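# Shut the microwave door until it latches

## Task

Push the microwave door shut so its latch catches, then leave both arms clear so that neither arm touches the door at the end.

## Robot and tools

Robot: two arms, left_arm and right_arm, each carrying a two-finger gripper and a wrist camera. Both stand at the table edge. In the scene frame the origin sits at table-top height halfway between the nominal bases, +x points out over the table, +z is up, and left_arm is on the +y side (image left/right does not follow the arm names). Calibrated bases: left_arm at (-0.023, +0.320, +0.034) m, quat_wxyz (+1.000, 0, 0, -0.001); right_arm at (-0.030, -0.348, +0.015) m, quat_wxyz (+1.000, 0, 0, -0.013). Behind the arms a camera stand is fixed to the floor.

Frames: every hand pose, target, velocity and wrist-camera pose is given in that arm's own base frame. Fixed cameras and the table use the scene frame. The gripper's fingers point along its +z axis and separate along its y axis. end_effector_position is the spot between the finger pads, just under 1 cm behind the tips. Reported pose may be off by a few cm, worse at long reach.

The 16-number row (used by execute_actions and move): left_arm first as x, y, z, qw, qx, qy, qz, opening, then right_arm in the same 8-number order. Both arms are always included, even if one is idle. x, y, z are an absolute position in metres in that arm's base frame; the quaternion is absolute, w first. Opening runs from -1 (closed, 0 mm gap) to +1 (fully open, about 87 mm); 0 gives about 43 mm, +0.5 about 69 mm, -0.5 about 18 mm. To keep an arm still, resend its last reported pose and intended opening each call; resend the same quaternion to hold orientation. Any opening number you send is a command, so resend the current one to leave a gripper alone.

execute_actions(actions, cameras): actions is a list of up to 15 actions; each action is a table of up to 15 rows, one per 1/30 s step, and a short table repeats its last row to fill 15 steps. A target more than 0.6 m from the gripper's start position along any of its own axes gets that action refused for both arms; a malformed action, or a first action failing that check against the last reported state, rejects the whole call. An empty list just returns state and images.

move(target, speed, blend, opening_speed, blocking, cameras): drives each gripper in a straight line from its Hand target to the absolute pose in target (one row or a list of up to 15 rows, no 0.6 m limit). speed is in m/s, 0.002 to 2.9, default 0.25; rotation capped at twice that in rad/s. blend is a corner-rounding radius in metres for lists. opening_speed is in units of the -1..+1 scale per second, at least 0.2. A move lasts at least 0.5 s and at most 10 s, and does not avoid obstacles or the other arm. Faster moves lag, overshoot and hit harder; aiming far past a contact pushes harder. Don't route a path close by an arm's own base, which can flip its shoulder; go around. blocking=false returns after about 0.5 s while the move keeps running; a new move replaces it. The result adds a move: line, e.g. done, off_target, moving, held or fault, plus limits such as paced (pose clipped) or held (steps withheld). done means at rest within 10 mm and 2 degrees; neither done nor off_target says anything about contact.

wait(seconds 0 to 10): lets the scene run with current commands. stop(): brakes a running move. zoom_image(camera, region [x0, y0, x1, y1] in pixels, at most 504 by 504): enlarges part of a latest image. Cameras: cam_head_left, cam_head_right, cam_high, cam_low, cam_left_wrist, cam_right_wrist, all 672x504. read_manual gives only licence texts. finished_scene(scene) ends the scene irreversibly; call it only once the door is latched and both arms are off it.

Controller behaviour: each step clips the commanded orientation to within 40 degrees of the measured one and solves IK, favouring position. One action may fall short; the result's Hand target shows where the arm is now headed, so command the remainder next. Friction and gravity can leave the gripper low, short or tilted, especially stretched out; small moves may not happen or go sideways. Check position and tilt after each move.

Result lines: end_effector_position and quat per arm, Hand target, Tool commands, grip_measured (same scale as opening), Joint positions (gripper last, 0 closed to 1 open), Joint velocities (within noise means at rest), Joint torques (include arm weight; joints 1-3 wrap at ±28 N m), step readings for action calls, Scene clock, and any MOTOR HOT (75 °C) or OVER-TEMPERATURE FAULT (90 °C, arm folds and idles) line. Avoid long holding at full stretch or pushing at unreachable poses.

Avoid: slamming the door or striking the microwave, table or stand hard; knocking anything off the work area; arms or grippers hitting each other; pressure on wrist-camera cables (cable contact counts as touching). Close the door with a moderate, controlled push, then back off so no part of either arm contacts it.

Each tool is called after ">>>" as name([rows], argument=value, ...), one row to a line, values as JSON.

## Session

>>> execute_actions(actions=[])

Scene clock: 0.00 s.
left_arm: end_effector_position=(+0.1952, -0.0254, +0.0312) grip_measured=+1.000 end_effector_quat_wxyz=(+0.447, -0.016, +0.864, -0.230) | right_arm: end_effector_position=(+0.2893, -0.0866, +0.1187) grip_measured=+0.981 end_effector_quat_wxyz=(+0.622, -0.123, +0.767, -0.098)
Joint positions: left_arm=[0.554 0.602 0.126 -0.345 0.828 0.174 1] | right_arm=[-0.532 0.825 0.194 0.39 -0.522 -0.437 0.991]
Joint velocities: within noise
Joint torques (N m): no reading
Motor temperatures (°C): left_arm=[23 24 30 28 22 22 23] | right_arm=[26 25 26 26 23 21 22]
Heat: left arm: 30 °C; right arm: 26 °C.
Hand target: left_arm +0.1965, -0.0245, +0.0337; +0.449, -0.015, +0.864, -0.228 | right_arm +0.2918, -0.0880, +0.1262; +0.629, -0.125, +0.761, -0.103
Tool commands: left_gripper/opening=+1.0 right_gripper/opening=+1.0

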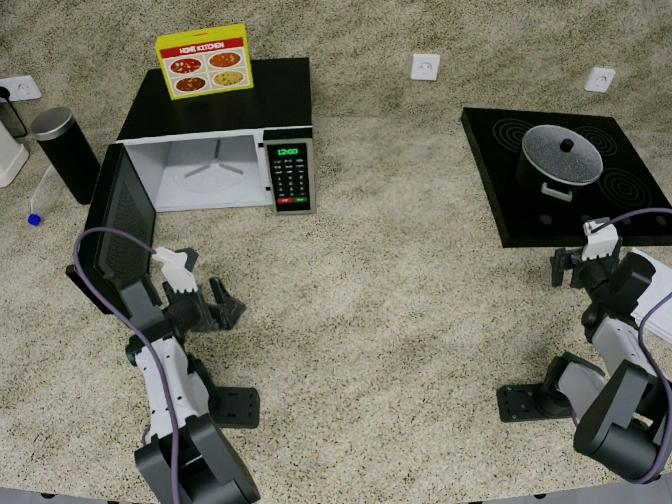

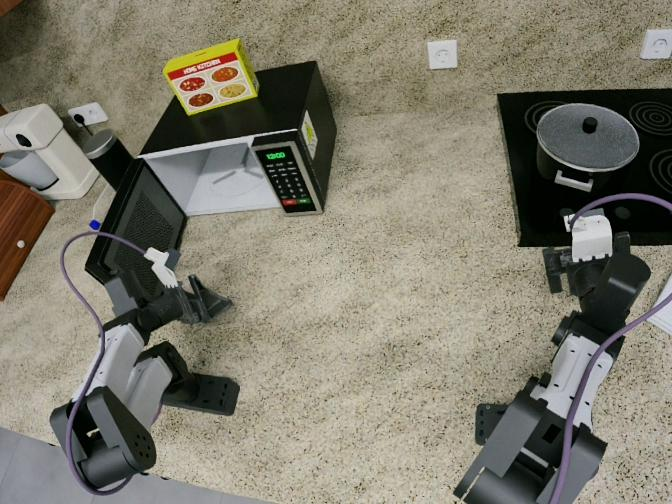

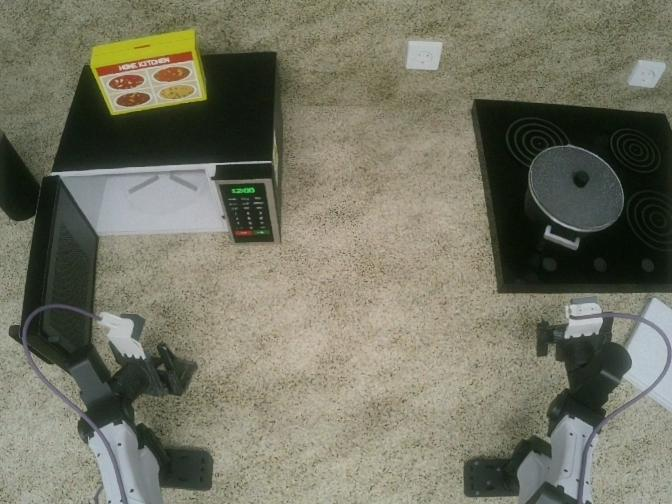

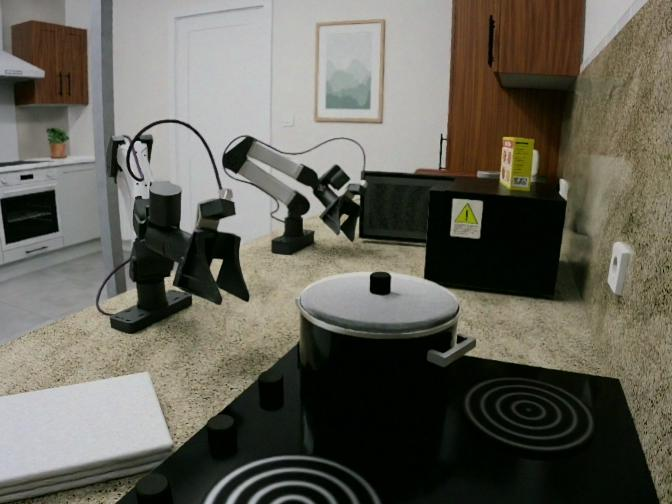

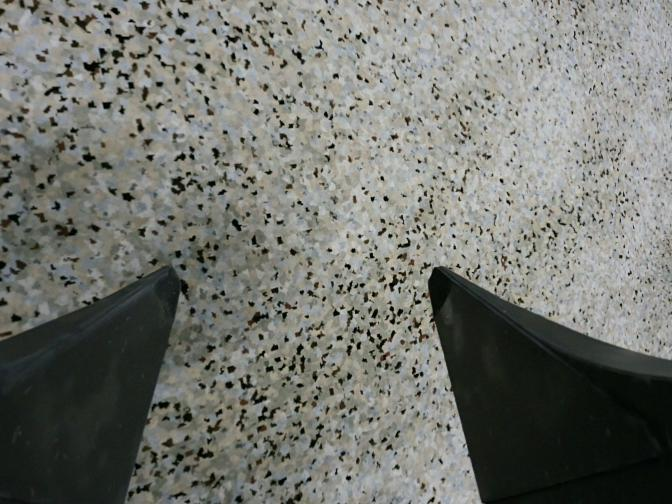

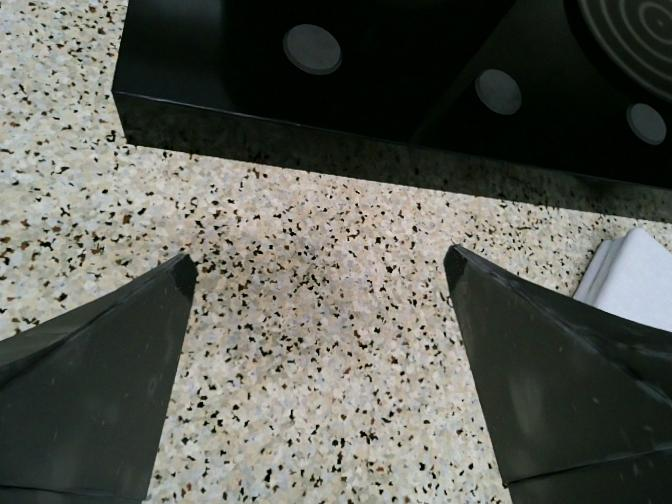

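>>> move([
  [0.23,-0.06,0.22,0.383,0,0.924,0,-1,0.2918,-0.088,0.1262,0.629,-0.125,0.761,-0.103,1],
  [0.26,0.0,0.36,0.342,0,0.94,0,-1,0.2918,-0.088,0.1262,0.629,-0.125,0.761,-0.103,1],
  [0.2,0.2,0.37,0.32,-0.36,0.86,0.134,-1,0.2918,-0.088,0.1262,0.629,-0.125,0.761,-0.103,1],
  [0.08,0.29,0.34,0.271,-0.572,0.745,0.208,-1,0.2918,-0.088,0.1262,0.629,-0.125,0.761,-0.103,1],
  [0.08,0.29,0.14,0.271,-0.572,0.745,0.208,-1,0.2918,-0.088,0.1262,0.629,-0.125,0.761,-0.103,1],
], blend=0.03)

Scene clock: 11.33 s.
left_arm: end_effector_position=(+0.0829, +0.2901, +0.1414) grip_measured=-0.990 end_effector_quat_wxyz=(+0.269, -0.566, +0.753, +0.204) | right_arm: end_effector_position=(+0.2893, -0.0866, +0.1187) grip_measured=+0.981 end_effector_quat_wxyz=(+0.622, -0.123, +0.767, -0.098)
Joint positions: left_arm=[1.292 1.195 0.961 -0.649 -0.001 0.003 0.005] | right_arm=[-0.532 0.825 0.194 0.39 -0.522 -0.437 0.991]
Joint velocities: within noise
Joint torques (N m): left_arm=[1.06 -5.24 6.78 1.73 -0.02 0] | right_arm=[-0.05 -1.09 7.57 2.02 -0.1 0]
Motor temperatures (°C): left_arm=[23 24 31 29 22 22 23] | right_arm=[26 25 29 29 23 21 22]
Heat: left arm: 31 °C; right arm: 29 °C.
Hand target: left_arm +0.0800, +0.2900, +0.1400; +0.271, -0.572, +0.745, +0.208 | right_arm +0.2917, -0.0879, +0.1261; +0.629, -0.125, +0.761, -0.103
Off the commanded pose: left_arm 0.003 m, 1 deg | right_arm 0.008 m, 1 deg.
move: done

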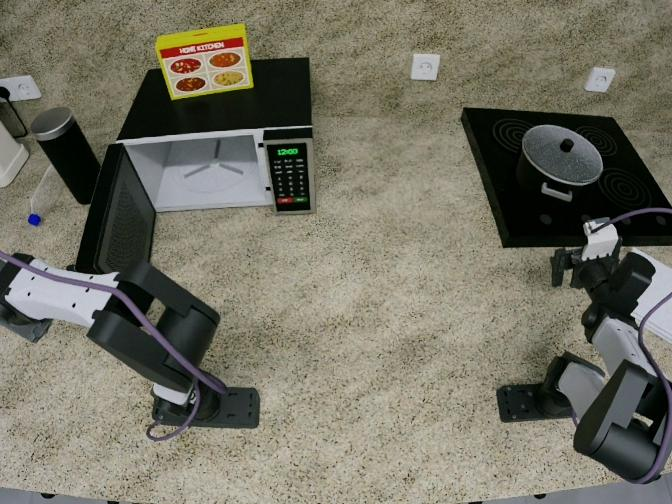

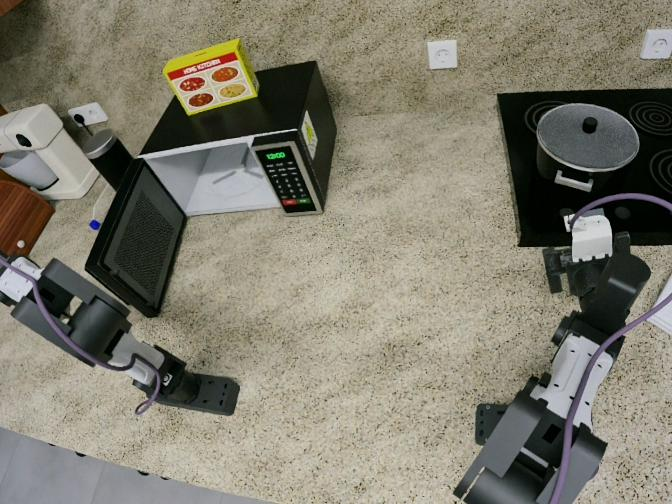

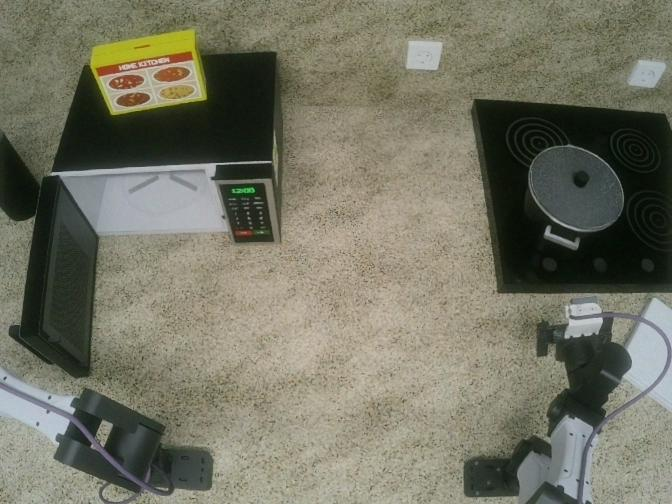

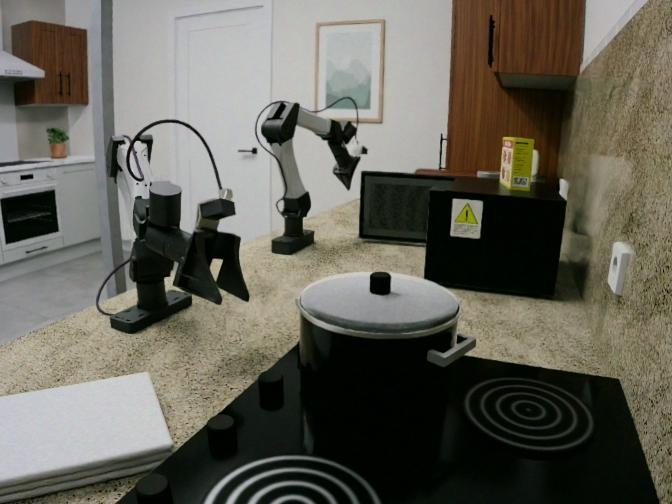

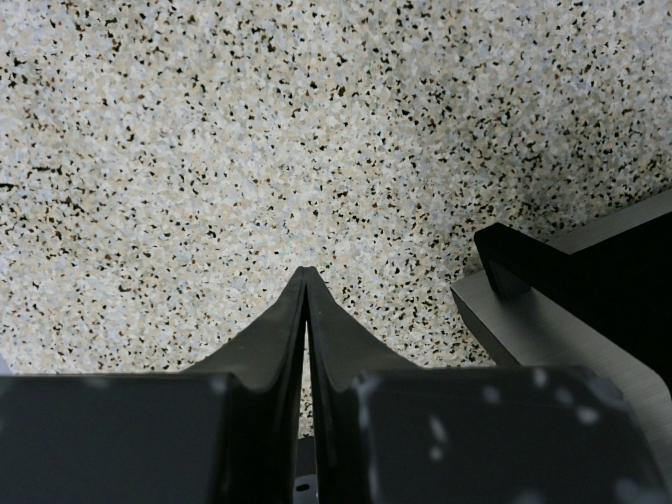

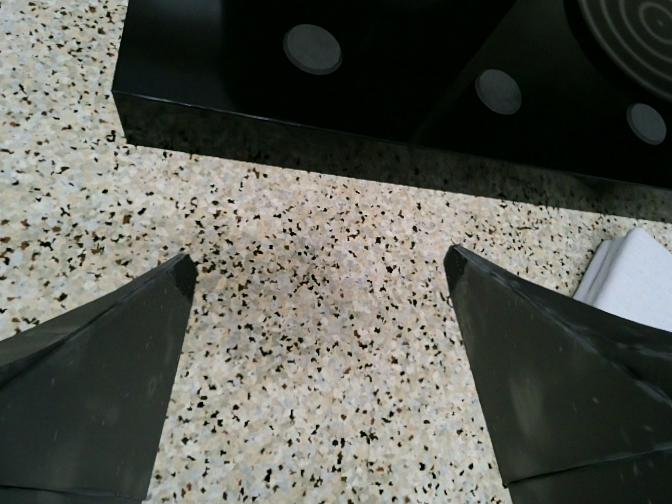

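>>> move([
  [0.155,0.22,0.12,0.272,-0.411,0.861,0.13,-1,0.2918,-0.088,0.1262,0.629,-0.125,0.761,-0.103,1],
  [0.162,0.14,0.12,0.287,-0.287,0.91,0.091,-1,0.2918,-0.088,0.1262,0.629,-0.125,0.761,-0.103,1],
  [0.175,0.09,0.12,0.293,-0.2,0.931,0.064,-1,0.2918,-0.088,0.1262,0.629,-0.125,0.761,-0.103,1],
  [0.195,0.04,0.12,0.299,-0.108,0.948,0.034,-1,0.2918,-0.088,0.1262,0.629,-0.125,0.761,-0.103,1],
  [0.275,0.003,0.12,0.383,0,0.924,0,-1,0.2918,-0.088,0.1262,0.629,-0.125,0.761,-0.103,1],
], blend=0.02, speed=0.12)

Scene clock: 22.57 s.
left_arm: end_effector_position=(+0.2643, -0.0094, +0.1238) grip_measured=-0.990 end_effector_quat_wxyz=(+0.370, +0.007, +0.929, -0.030) | right_arm: end_effector_position=(+0.2893, -0.0866, +0.1187) grip_measured=+0.981 end_effector_quat_wxyz=(+0.622, -0.123, +0.767, -0.098)
Joint positions: left_arm=[0.009 0.971 0.739 -0.581 0.067 -0.003 0.005] | right_arm=[-0.532 0.825 0.194 0.39 -0.522 -0.437 0.991]
Joint velocities: within noise
Joint torques (N m): left_arm=[1.07 -1.1 6.76 2.23 -0.41 0.24] | right_arm=[0.05 -0.98 7.62 2.03 -0.14 0.02]
Motor temperatures (°C): left_arm=[23 24 32 30 22 22 23] | right_arm=[26 25 30 31 23 21 22]
Heat: left arm: 32 °C; right arm: 31 °C.
Hand target: left_arm +0.2735, +0.0027, +0.1208; +0.382, +0.000, +0.924, -0.001 | right_arm +0.2917, -0.0879, +0.1261; +0.629, -0.125, +0.761, -0.103
Off the commanded pose: left_arm 0.017 m, 4 deg | right_arm 0.008 m, 1 deg.
move: off_target (left_arm)

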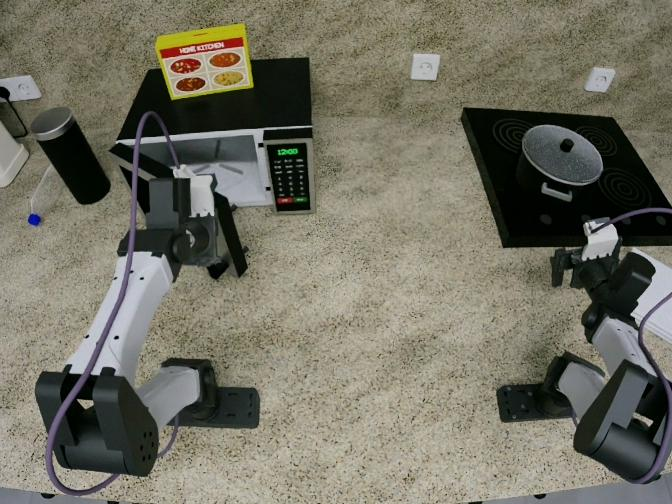

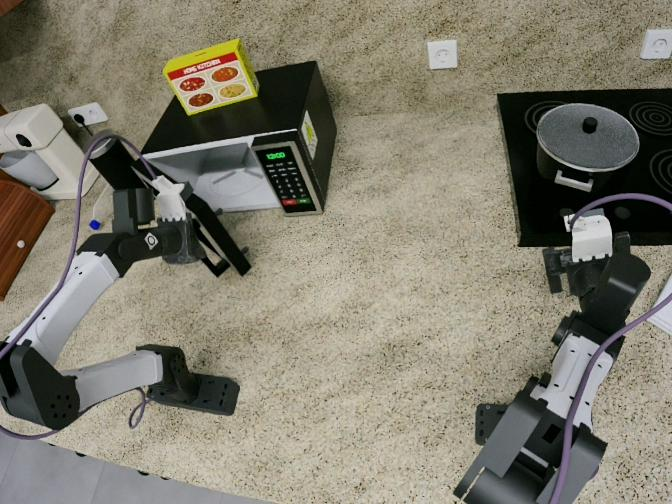

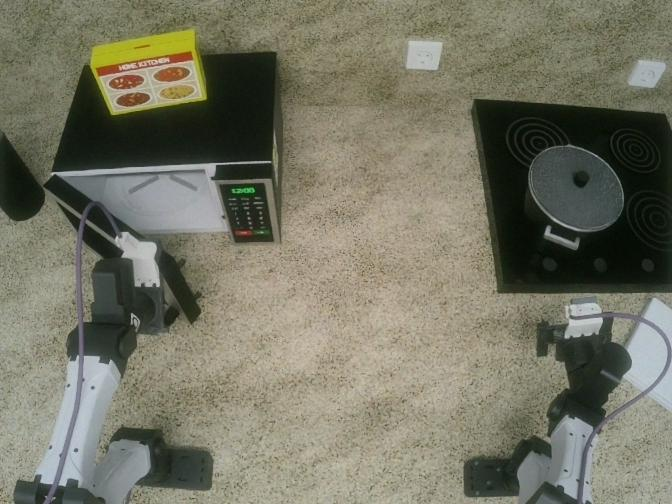

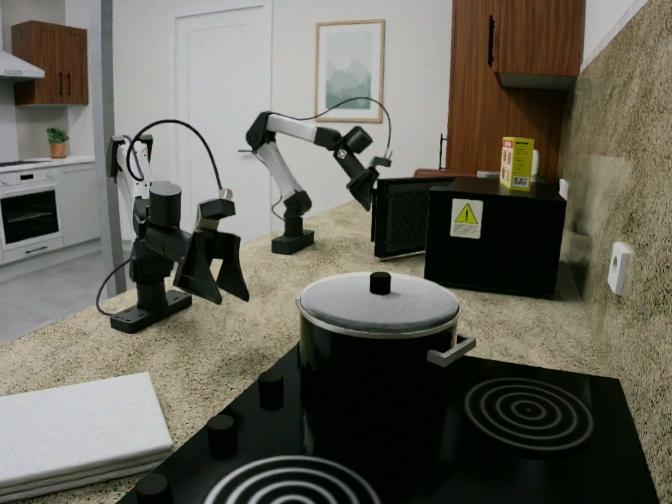

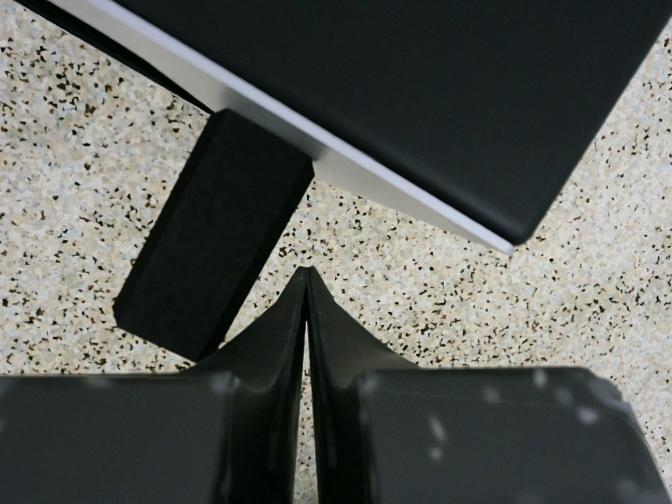

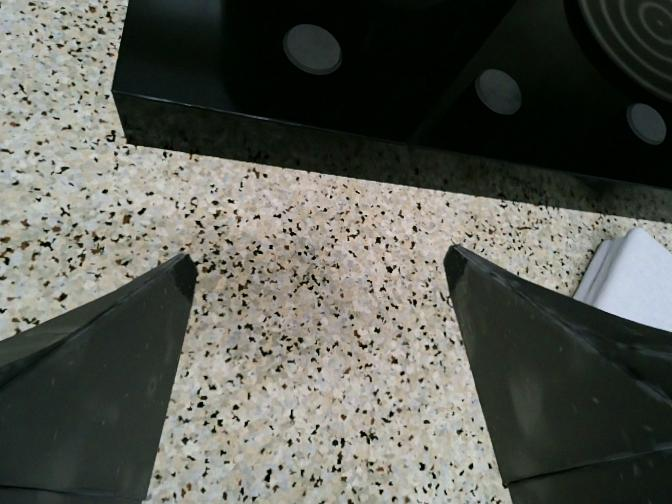

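>>> move([
  [0.31,-0.015,0.12,0.46,0,0.888,0,-1,0.2918,-0.088,0.1262,0.629,-0.125,0.761,-0.103,1],
  [0.345,-0.03,0.12,0.537,0,0.843,0,-1,0.2918,-0.088,0.1262,0.629,-0.125,0.761,-0.103,1],
  [0.385,-0.05,0.12,0.537,0,0.843,0,-1,0.2918,-0.088,0.1262,0.629,-0.125,0.761,-0.103,1],
  [0.42,-0.06,0.13,0.574,0,0.819,0,-1,0.2918,-0.088,0.1262,0.629,-0.125,0.761,-0.103,1],
], blend=0.01, speed=0.1)

Scene clock: 32.53 s.
left_arm: end_effector_position=(+0.4107, -0.0828, +0.1277) grip_measured=-0.990 end_effector_quat_wxyz=(+0.570, +0.039, +0.819, -0.041) | right_arm: end_effector_position=(+0.2893, -0.0866, +0.1187) grip_measured=+0.981 end_effector_quat_wxyz=(+0.622, -0.123, +0.767, -0.098)
Joint positions: left_arm=[-0.24 1.413 0.673 0.384 -0.114 -0.066 0.005] | right_arm=[-0.532 0.825 0.194 0.39 -0.522 -0.437 0.991]
Joint velocities: within noise
Joint torques (N m): left_arm=[2.32 -4.57 10.21 1.96 -0.78 0] | right_arm=[0.23 -1.02 7.47 2.06 -0.1 0.03]
Motor temperatures (°C): left_arm=[23 24 33 31 23 22 23] | right_arm=[26 25 31 32 23 21 22]
Heat: left arm: 33 °C; right arm: 32 °C.
Hand target: left_arm +0.4184, -0.0602, +0.1303; +0.574, +0.001, +0.819, -0.001 | right_arm +0.2917, -0.0879, +0.1261; +0.629, -0.125, +0.761, -0.103
Off the commanded pose: left_arm 0.025 m, 6 deg | right_arm 0.008 m, 1 deg.
move: off_target (left_arm)

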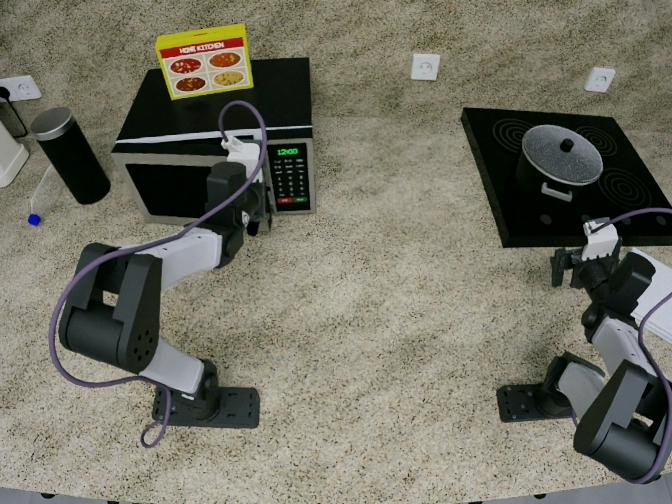

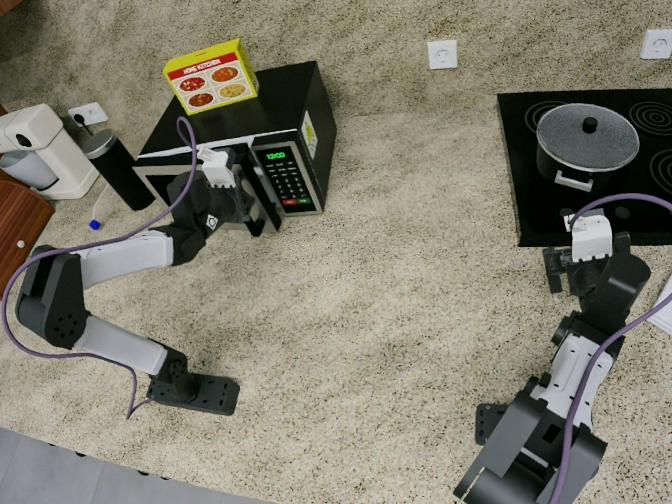

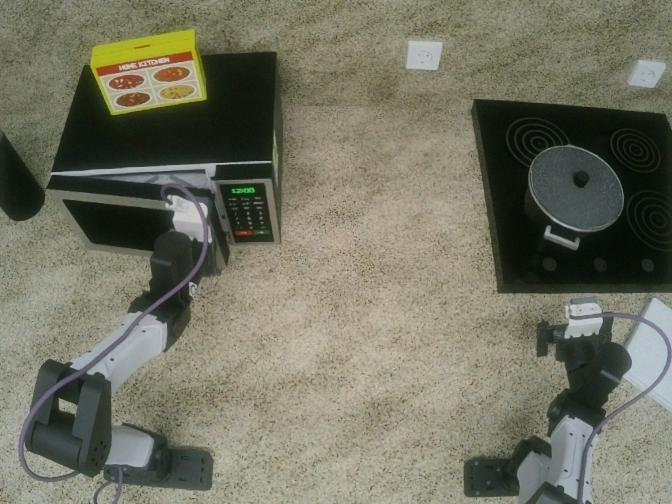

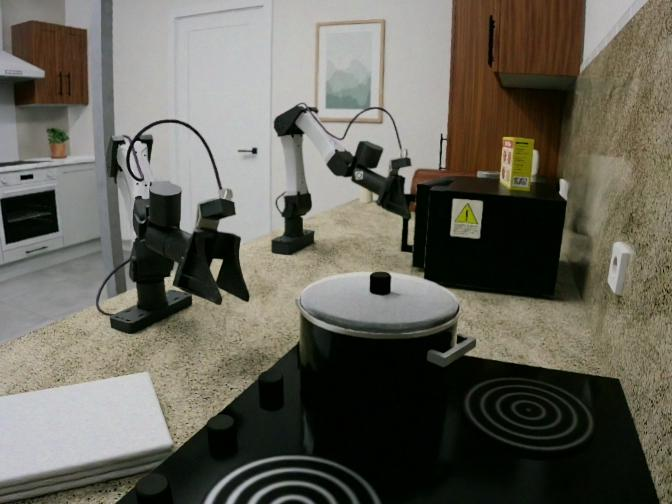

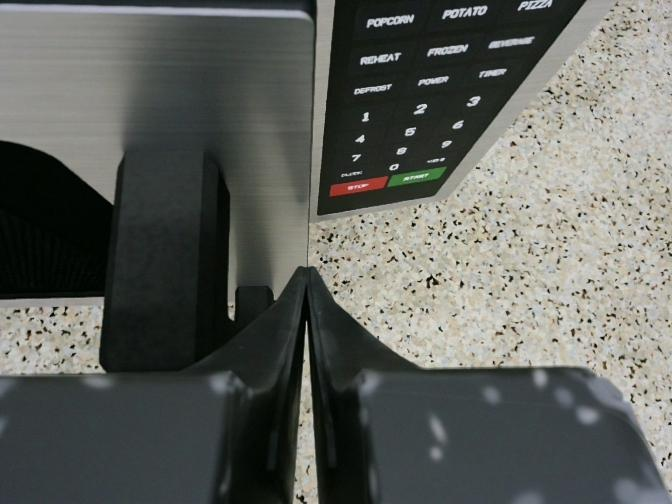

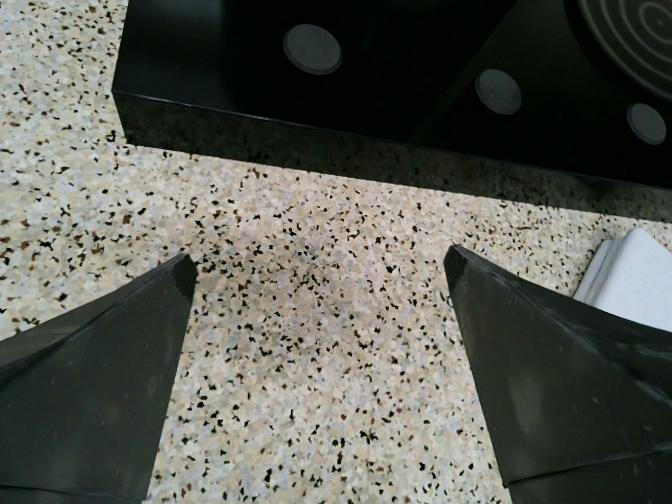

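>>> move([
  [0.36,-0.082,0.11,0.574,0,0.819,0,-1,0.2918,-0.088,0.1262,0.629,-0.125,0.761,-0.103,1],
  [0.29,-0.08,0.11,0.574,0,0.819,0,-1,0.2918,-0.088,0.1262,0.629,-0.125,0.761,-0.103,1],
  [0.3,-0.047,0.12,0.609,0,0.793,0,-1,0.2918,-0.088,0.1262,0.629,-0.125,0.761,-0.103,1],
], speed=0.15, blend=0.01)

Scene clock: 38.70 s.
left_arm: end_effector_position=(+0.3012, -0.0486, +0.1224) grip_measured=-0.990 end_effector_quat_wxyz=(+0.607, -0.004, +0.795, -0.001) | right_arm: end_effector_position=(+0.2893, -0.0866, +0.1187) grip_measured=+0.981 end_effector_quat_wxyz=(+0.622, -0.123, +0.767, -0.098)
Joint positions: left_arm=[-0.33 0.819 0.268 0.269 -0.321 -0.097 0.005] | right_arm=[-0.532 0.825 0.194 0.39 -0.522 -0.437 0.991]
Joint velocities: within noise
Joint torques (N m): left_arm=[1.09 -2.18 7.06 2.14 0.1 0.19] | right_arm=[0.02 -0.99 7.57 2.02 -0.14 -0.01]
Motor temperatures (°C): left_arm=[23 24 34 32 23 22 23] | right_arm=[26 25 32 33 23 21 22]
Heat: left arm: 34 °C; right arm: 33 °C.
Hand target: left_arm +0.3000, -0.0470, +0.1200; +0.609, +0.000, +0.793, +0.000 | right_arm +0.2917, -0.0879, +0.1261; +0.629, -0.125, +0.761, -0.103
Off the commanded pose: left_arm 0.003 m, 1 deg | right_arm 0.008 m, 1 deg.
move: done

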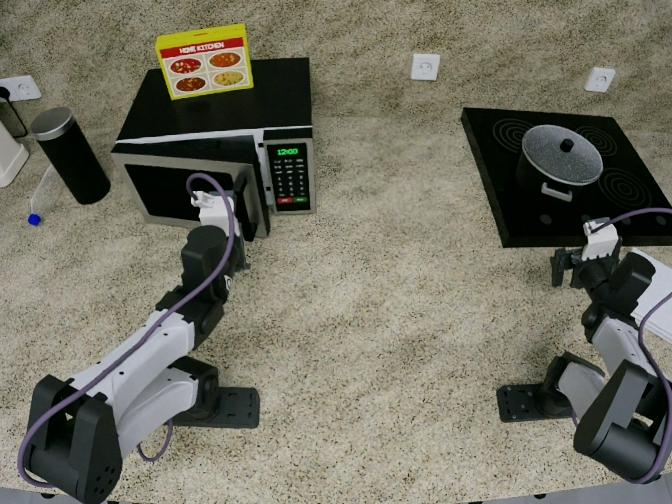

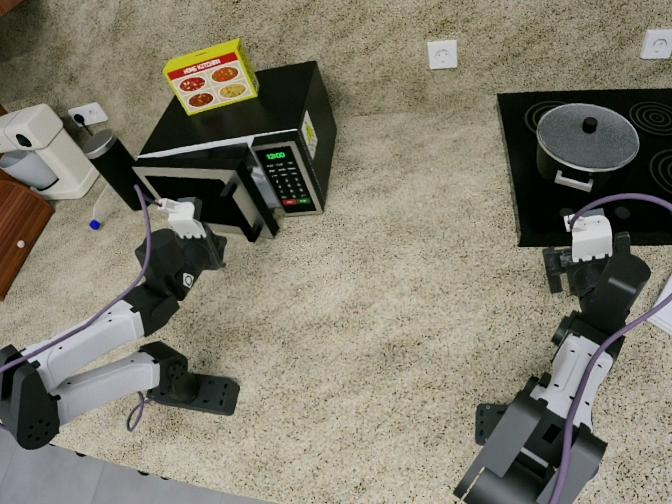

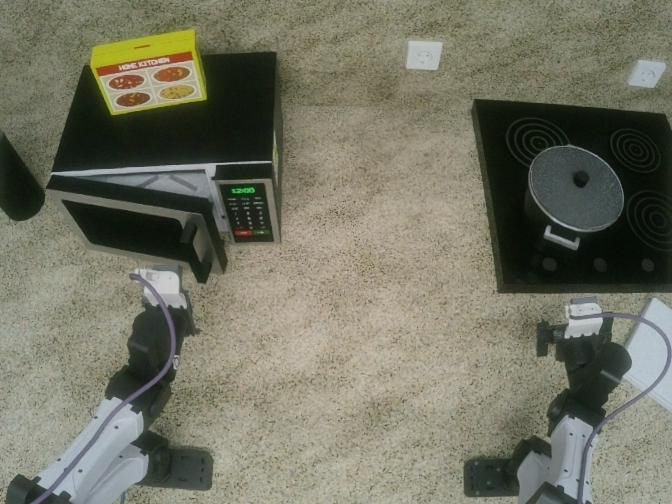

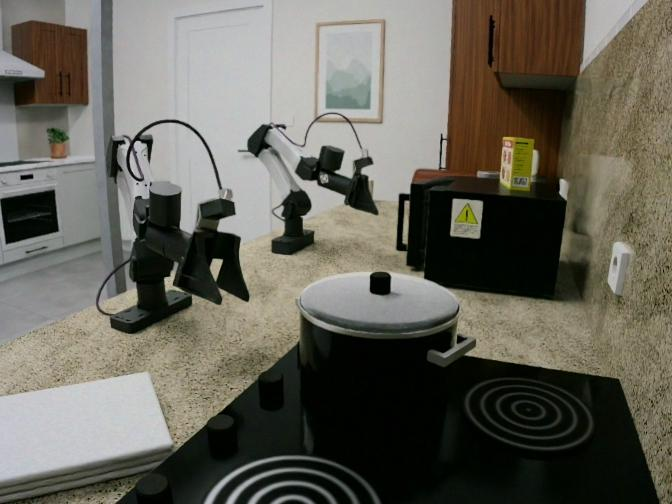

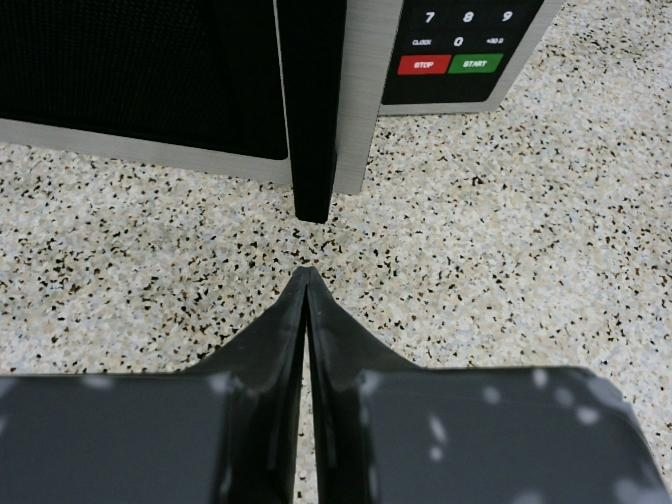

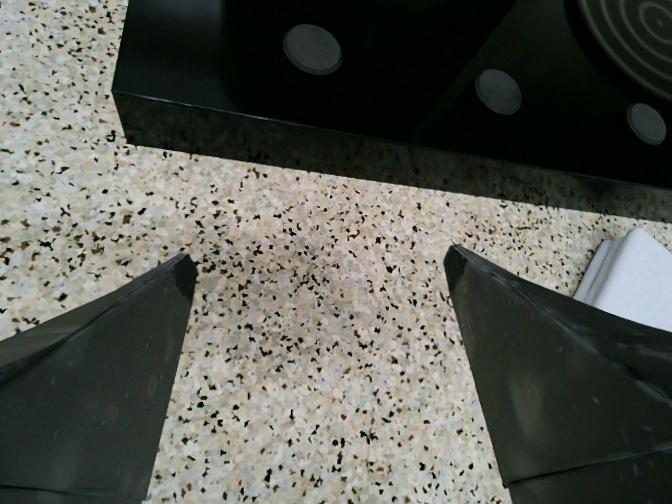

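>>> move([
  [0.36,-0.05,0.125,0.609,0,0.793,0,-1,0.2918,-0.088,0.1262,0.629,-0.125,0.761,-0.103,1],
  [0.43,-0.056,0.135,0.609,0,0.793,0,-1,0.2918,-0.088,0.1262,0.629,-0.125,0.761,-0.103,1],
  [0.6,-0.05,0.19,0.65,0,0.76,0,-1,0.2918,-0.088,0.1262,0.629,-0.125,0.761,-0.103,1],
], blend=0.02, speed=0.12)

>>> zoom_image(camera="cam_low", region=[380, 150, 500, 300])

Scene clock: 46.20 s.
left_arm: end_effector_position=(+0.4765, -0.0363, +0.1345) grip_measured=-0.990 end_effector_quat_wxyz=(+0.468, +0.000, +0.883, +0.030) | right_arm: end_effector_position=(+0.2893, -0.0866, +0.1187) grip_measured=+0.981 end_effector_quat_wxyz=(+0.622, -0.123, +0.767, -0.098)
Joint positions: left_arm=[-0.131 1.699 1.194 -0.1 -0.161 -0.045 0.005] | right_arm=[-0.532 0.825 0.194 0.39 -0.522 -0.437 0.991]
Joint velocities: within noise
Joint torques (N m): left_arm=[1.09 -1.5 16.66 5.5 0.24 0.32] | right_arm=[0.09 -1.16 7.54 2.07 -0.11 0]
Motor temperatures (°C): left_arm=[23 24 35 35 23 22 23] | right_arm=[26 25 32 33 23 21 22]
Heat: left arm: 35 °C; right arm: 33 °C.
Hand target: left_arm +0.5500, -0.0454, +0.2062; +0.620, -0.002, +0.785, +0.007 | right_arm +0.2917, -0.0879, +0.1261; +0.629, -0.125, +0.761, -0.103
Off the commanded pose: left_arm 0.136 m, 26 deg | right_arm 0.008 m, 1 deg.
move: off_target (left_arm)

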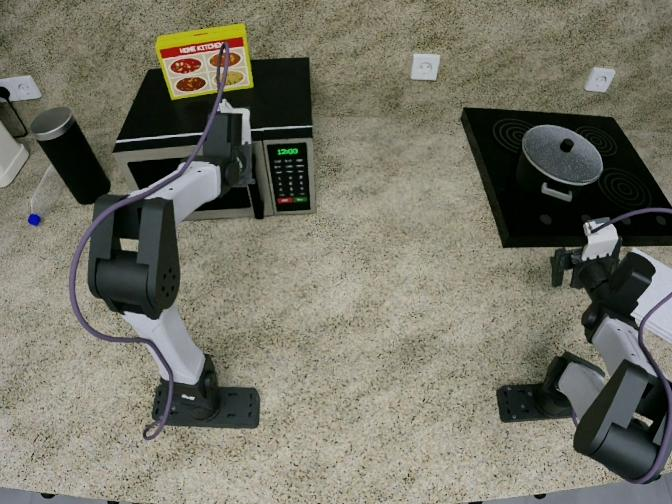

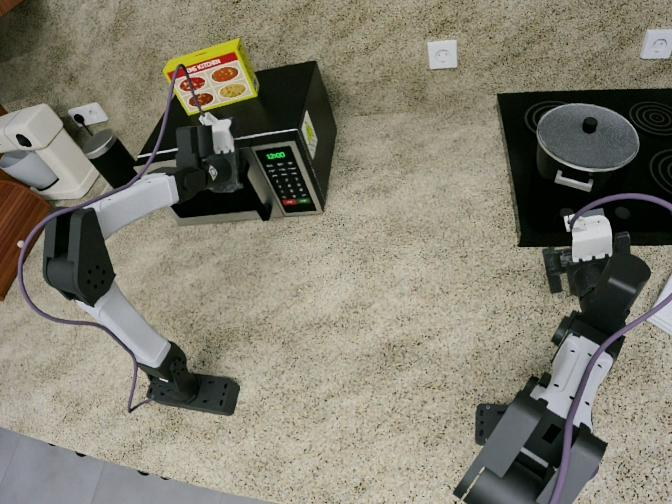

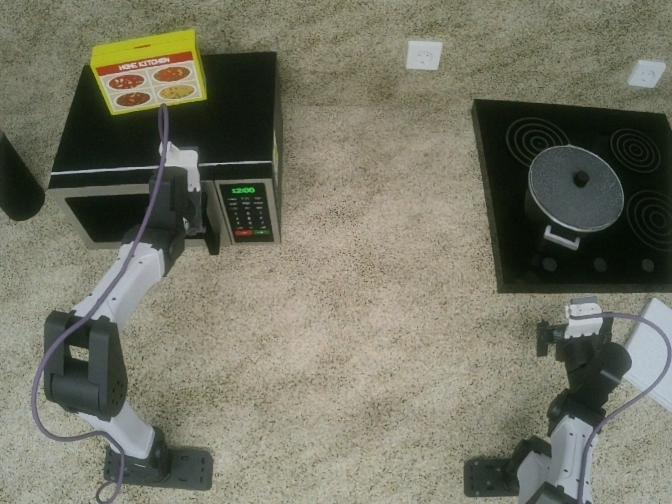

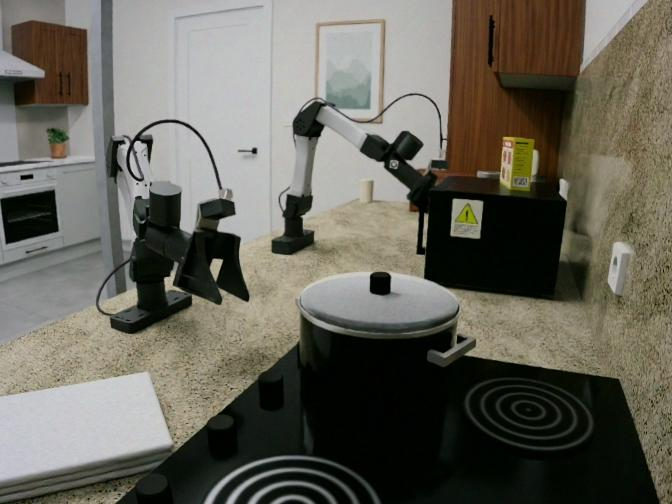

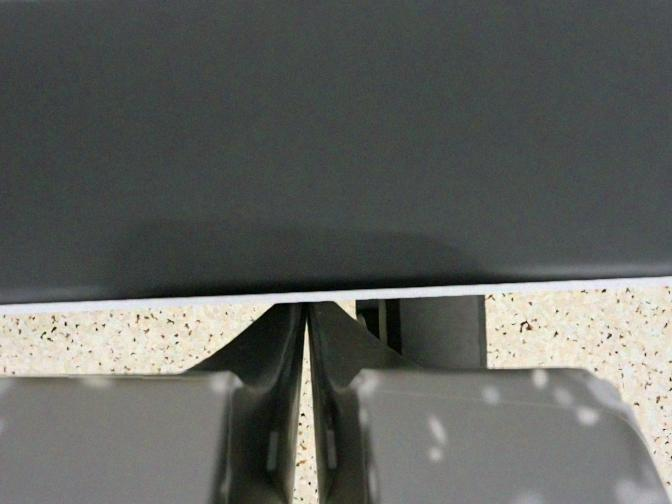

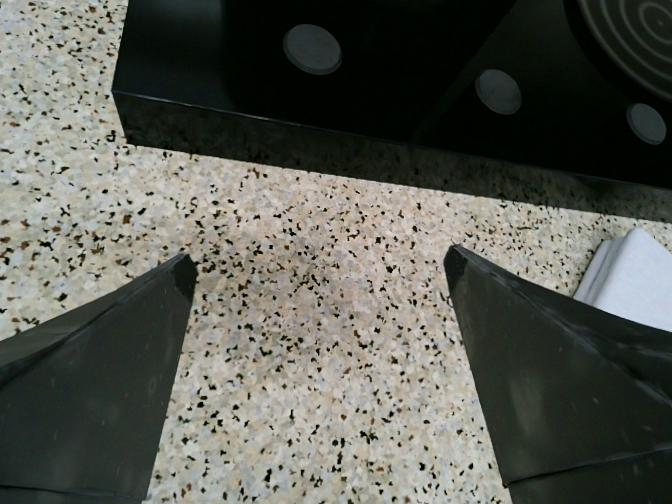

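Scaled by 3.360.

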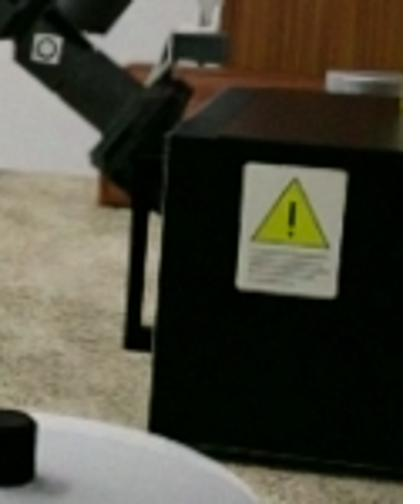

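>>> move([
  [0.38,-0.035,0.13,0.5,0,0.866,0,-1,0.2918,-0.088,0.1262,0.629,-0.125,0.761,-0.103,1],
  [0.26,-0.02,0.18,0.383,0,0.924,0,-1,0.2918,-0.088,0.1262,0.629,-0.125,0.761,-0.103,1],
], speed=0.2)

>>> zoom_image(camera="cam_low", region=[380, 150, 500, 300])

>>> zoom_image(camera="cam_head_right", region=[120, 100, 340, 250])

Scene clock: 51.70 s.
left_arm: end_effector_position=(+0.2577, -0.0204, +0.1710) grip_measured=-0.990 end_effector_quat_wxyz=(+0.376, +0.009, +0.926, +0.005) | right_arm: end_effector_position=(+0.2893, -0.0866, +0.1187) grip_measured=+0.981 end_effector_quat_wxyz=(+0.622, -0.123, +0.767, -0.098)
Joint positions: left_arm=[-0.131 0.957 0.915 -0.762 -0.094 -0.074 0.005] | right_arm=[-0.532 0.825 0.194 0.39 -0.522 -0.437 0.991]
Joint velocities: within noise
Joint torques (N m): left_arm=[1.29 -2.14 11.11 1.59 0.09 -0.01] | right_arm=[0.17 -0.95 7.56 2.01 -0.1 -0.05]
Motor temperatures (°C): left_arm=[23 25 38 41 23 22 23] | right_arm=[26 25 33 34 23 21 22]
Heat: left arm: 41 °C; right arm: 34 °C.
Hand target: left_arm +0.2600, -0.0200, +0.1800; +0.383, +0.000, +0.924, +0.000 | right_arm +0.2917, -0.0879, +0.1261; +0.629, -0.125, +0.761, -0.103
Off the commanded pose: left_arm 0.009 m, 1 deg | right_arm 0.008 m, 1 deg.
move: done

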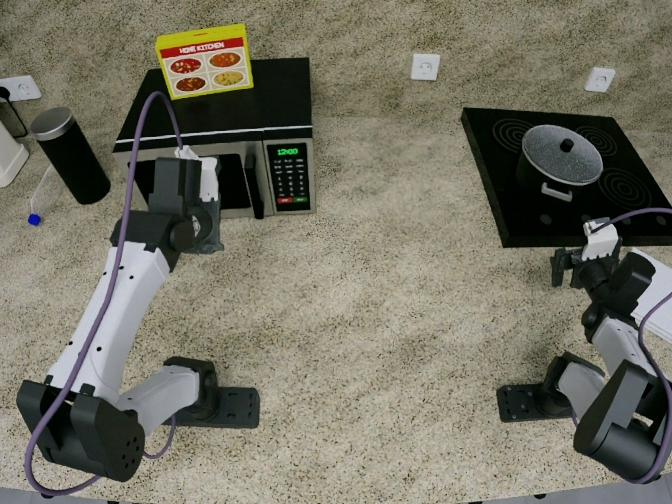

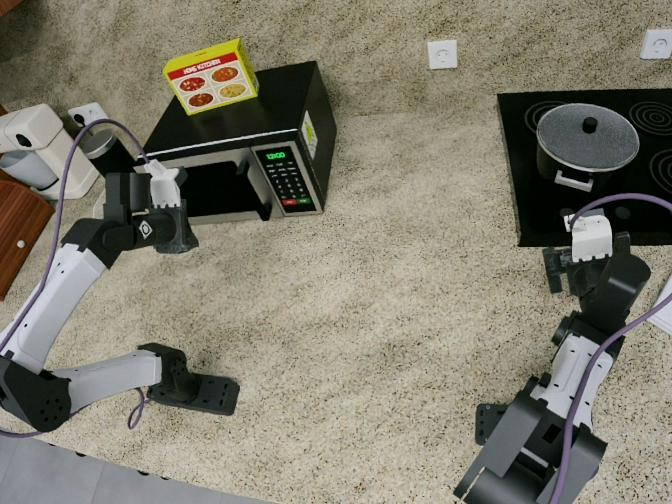

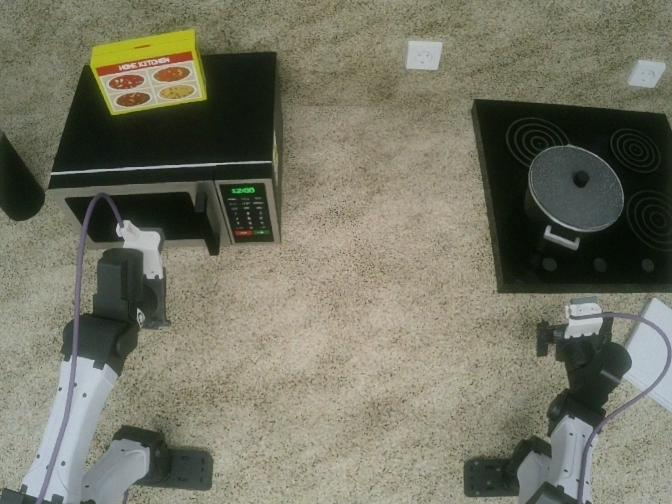

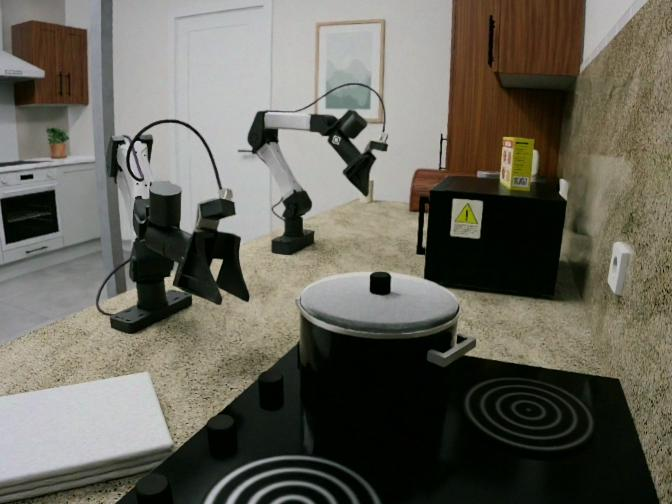

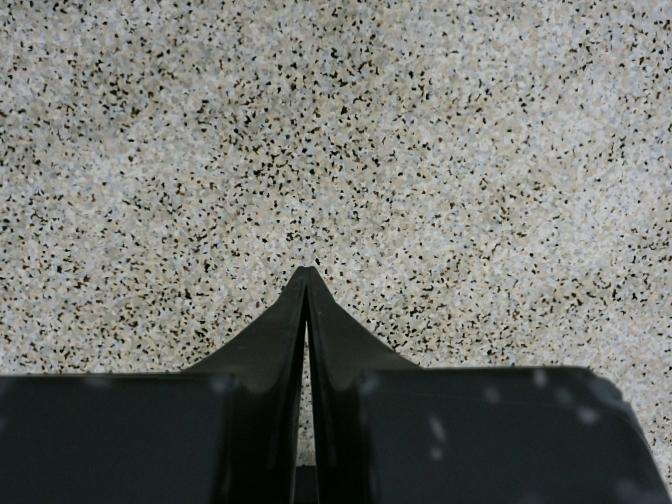

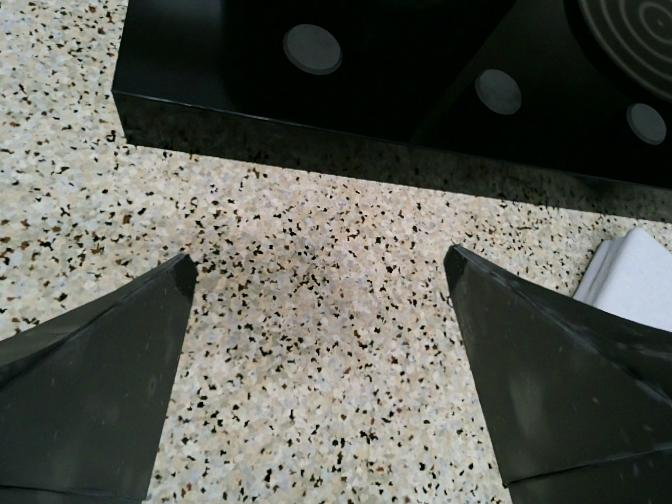

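Scaled by 3.360.

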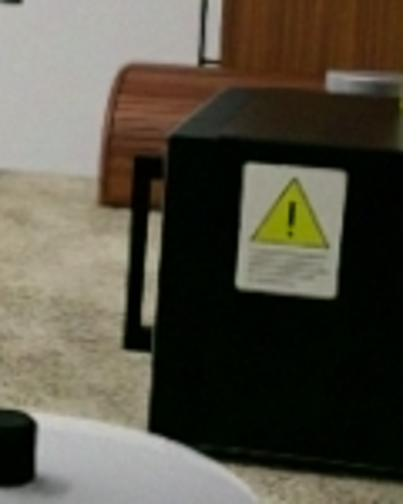

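Scaled by 2.291.

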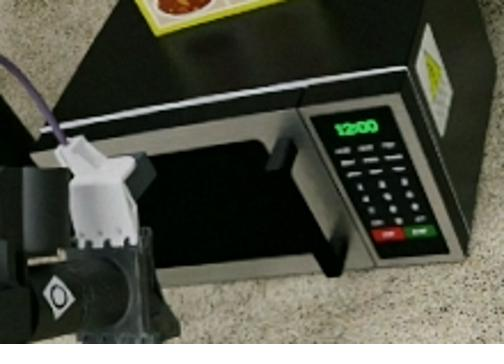

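Flush; latched.

>>> finished_scene(scene=2)

The scene is finished: the task was done.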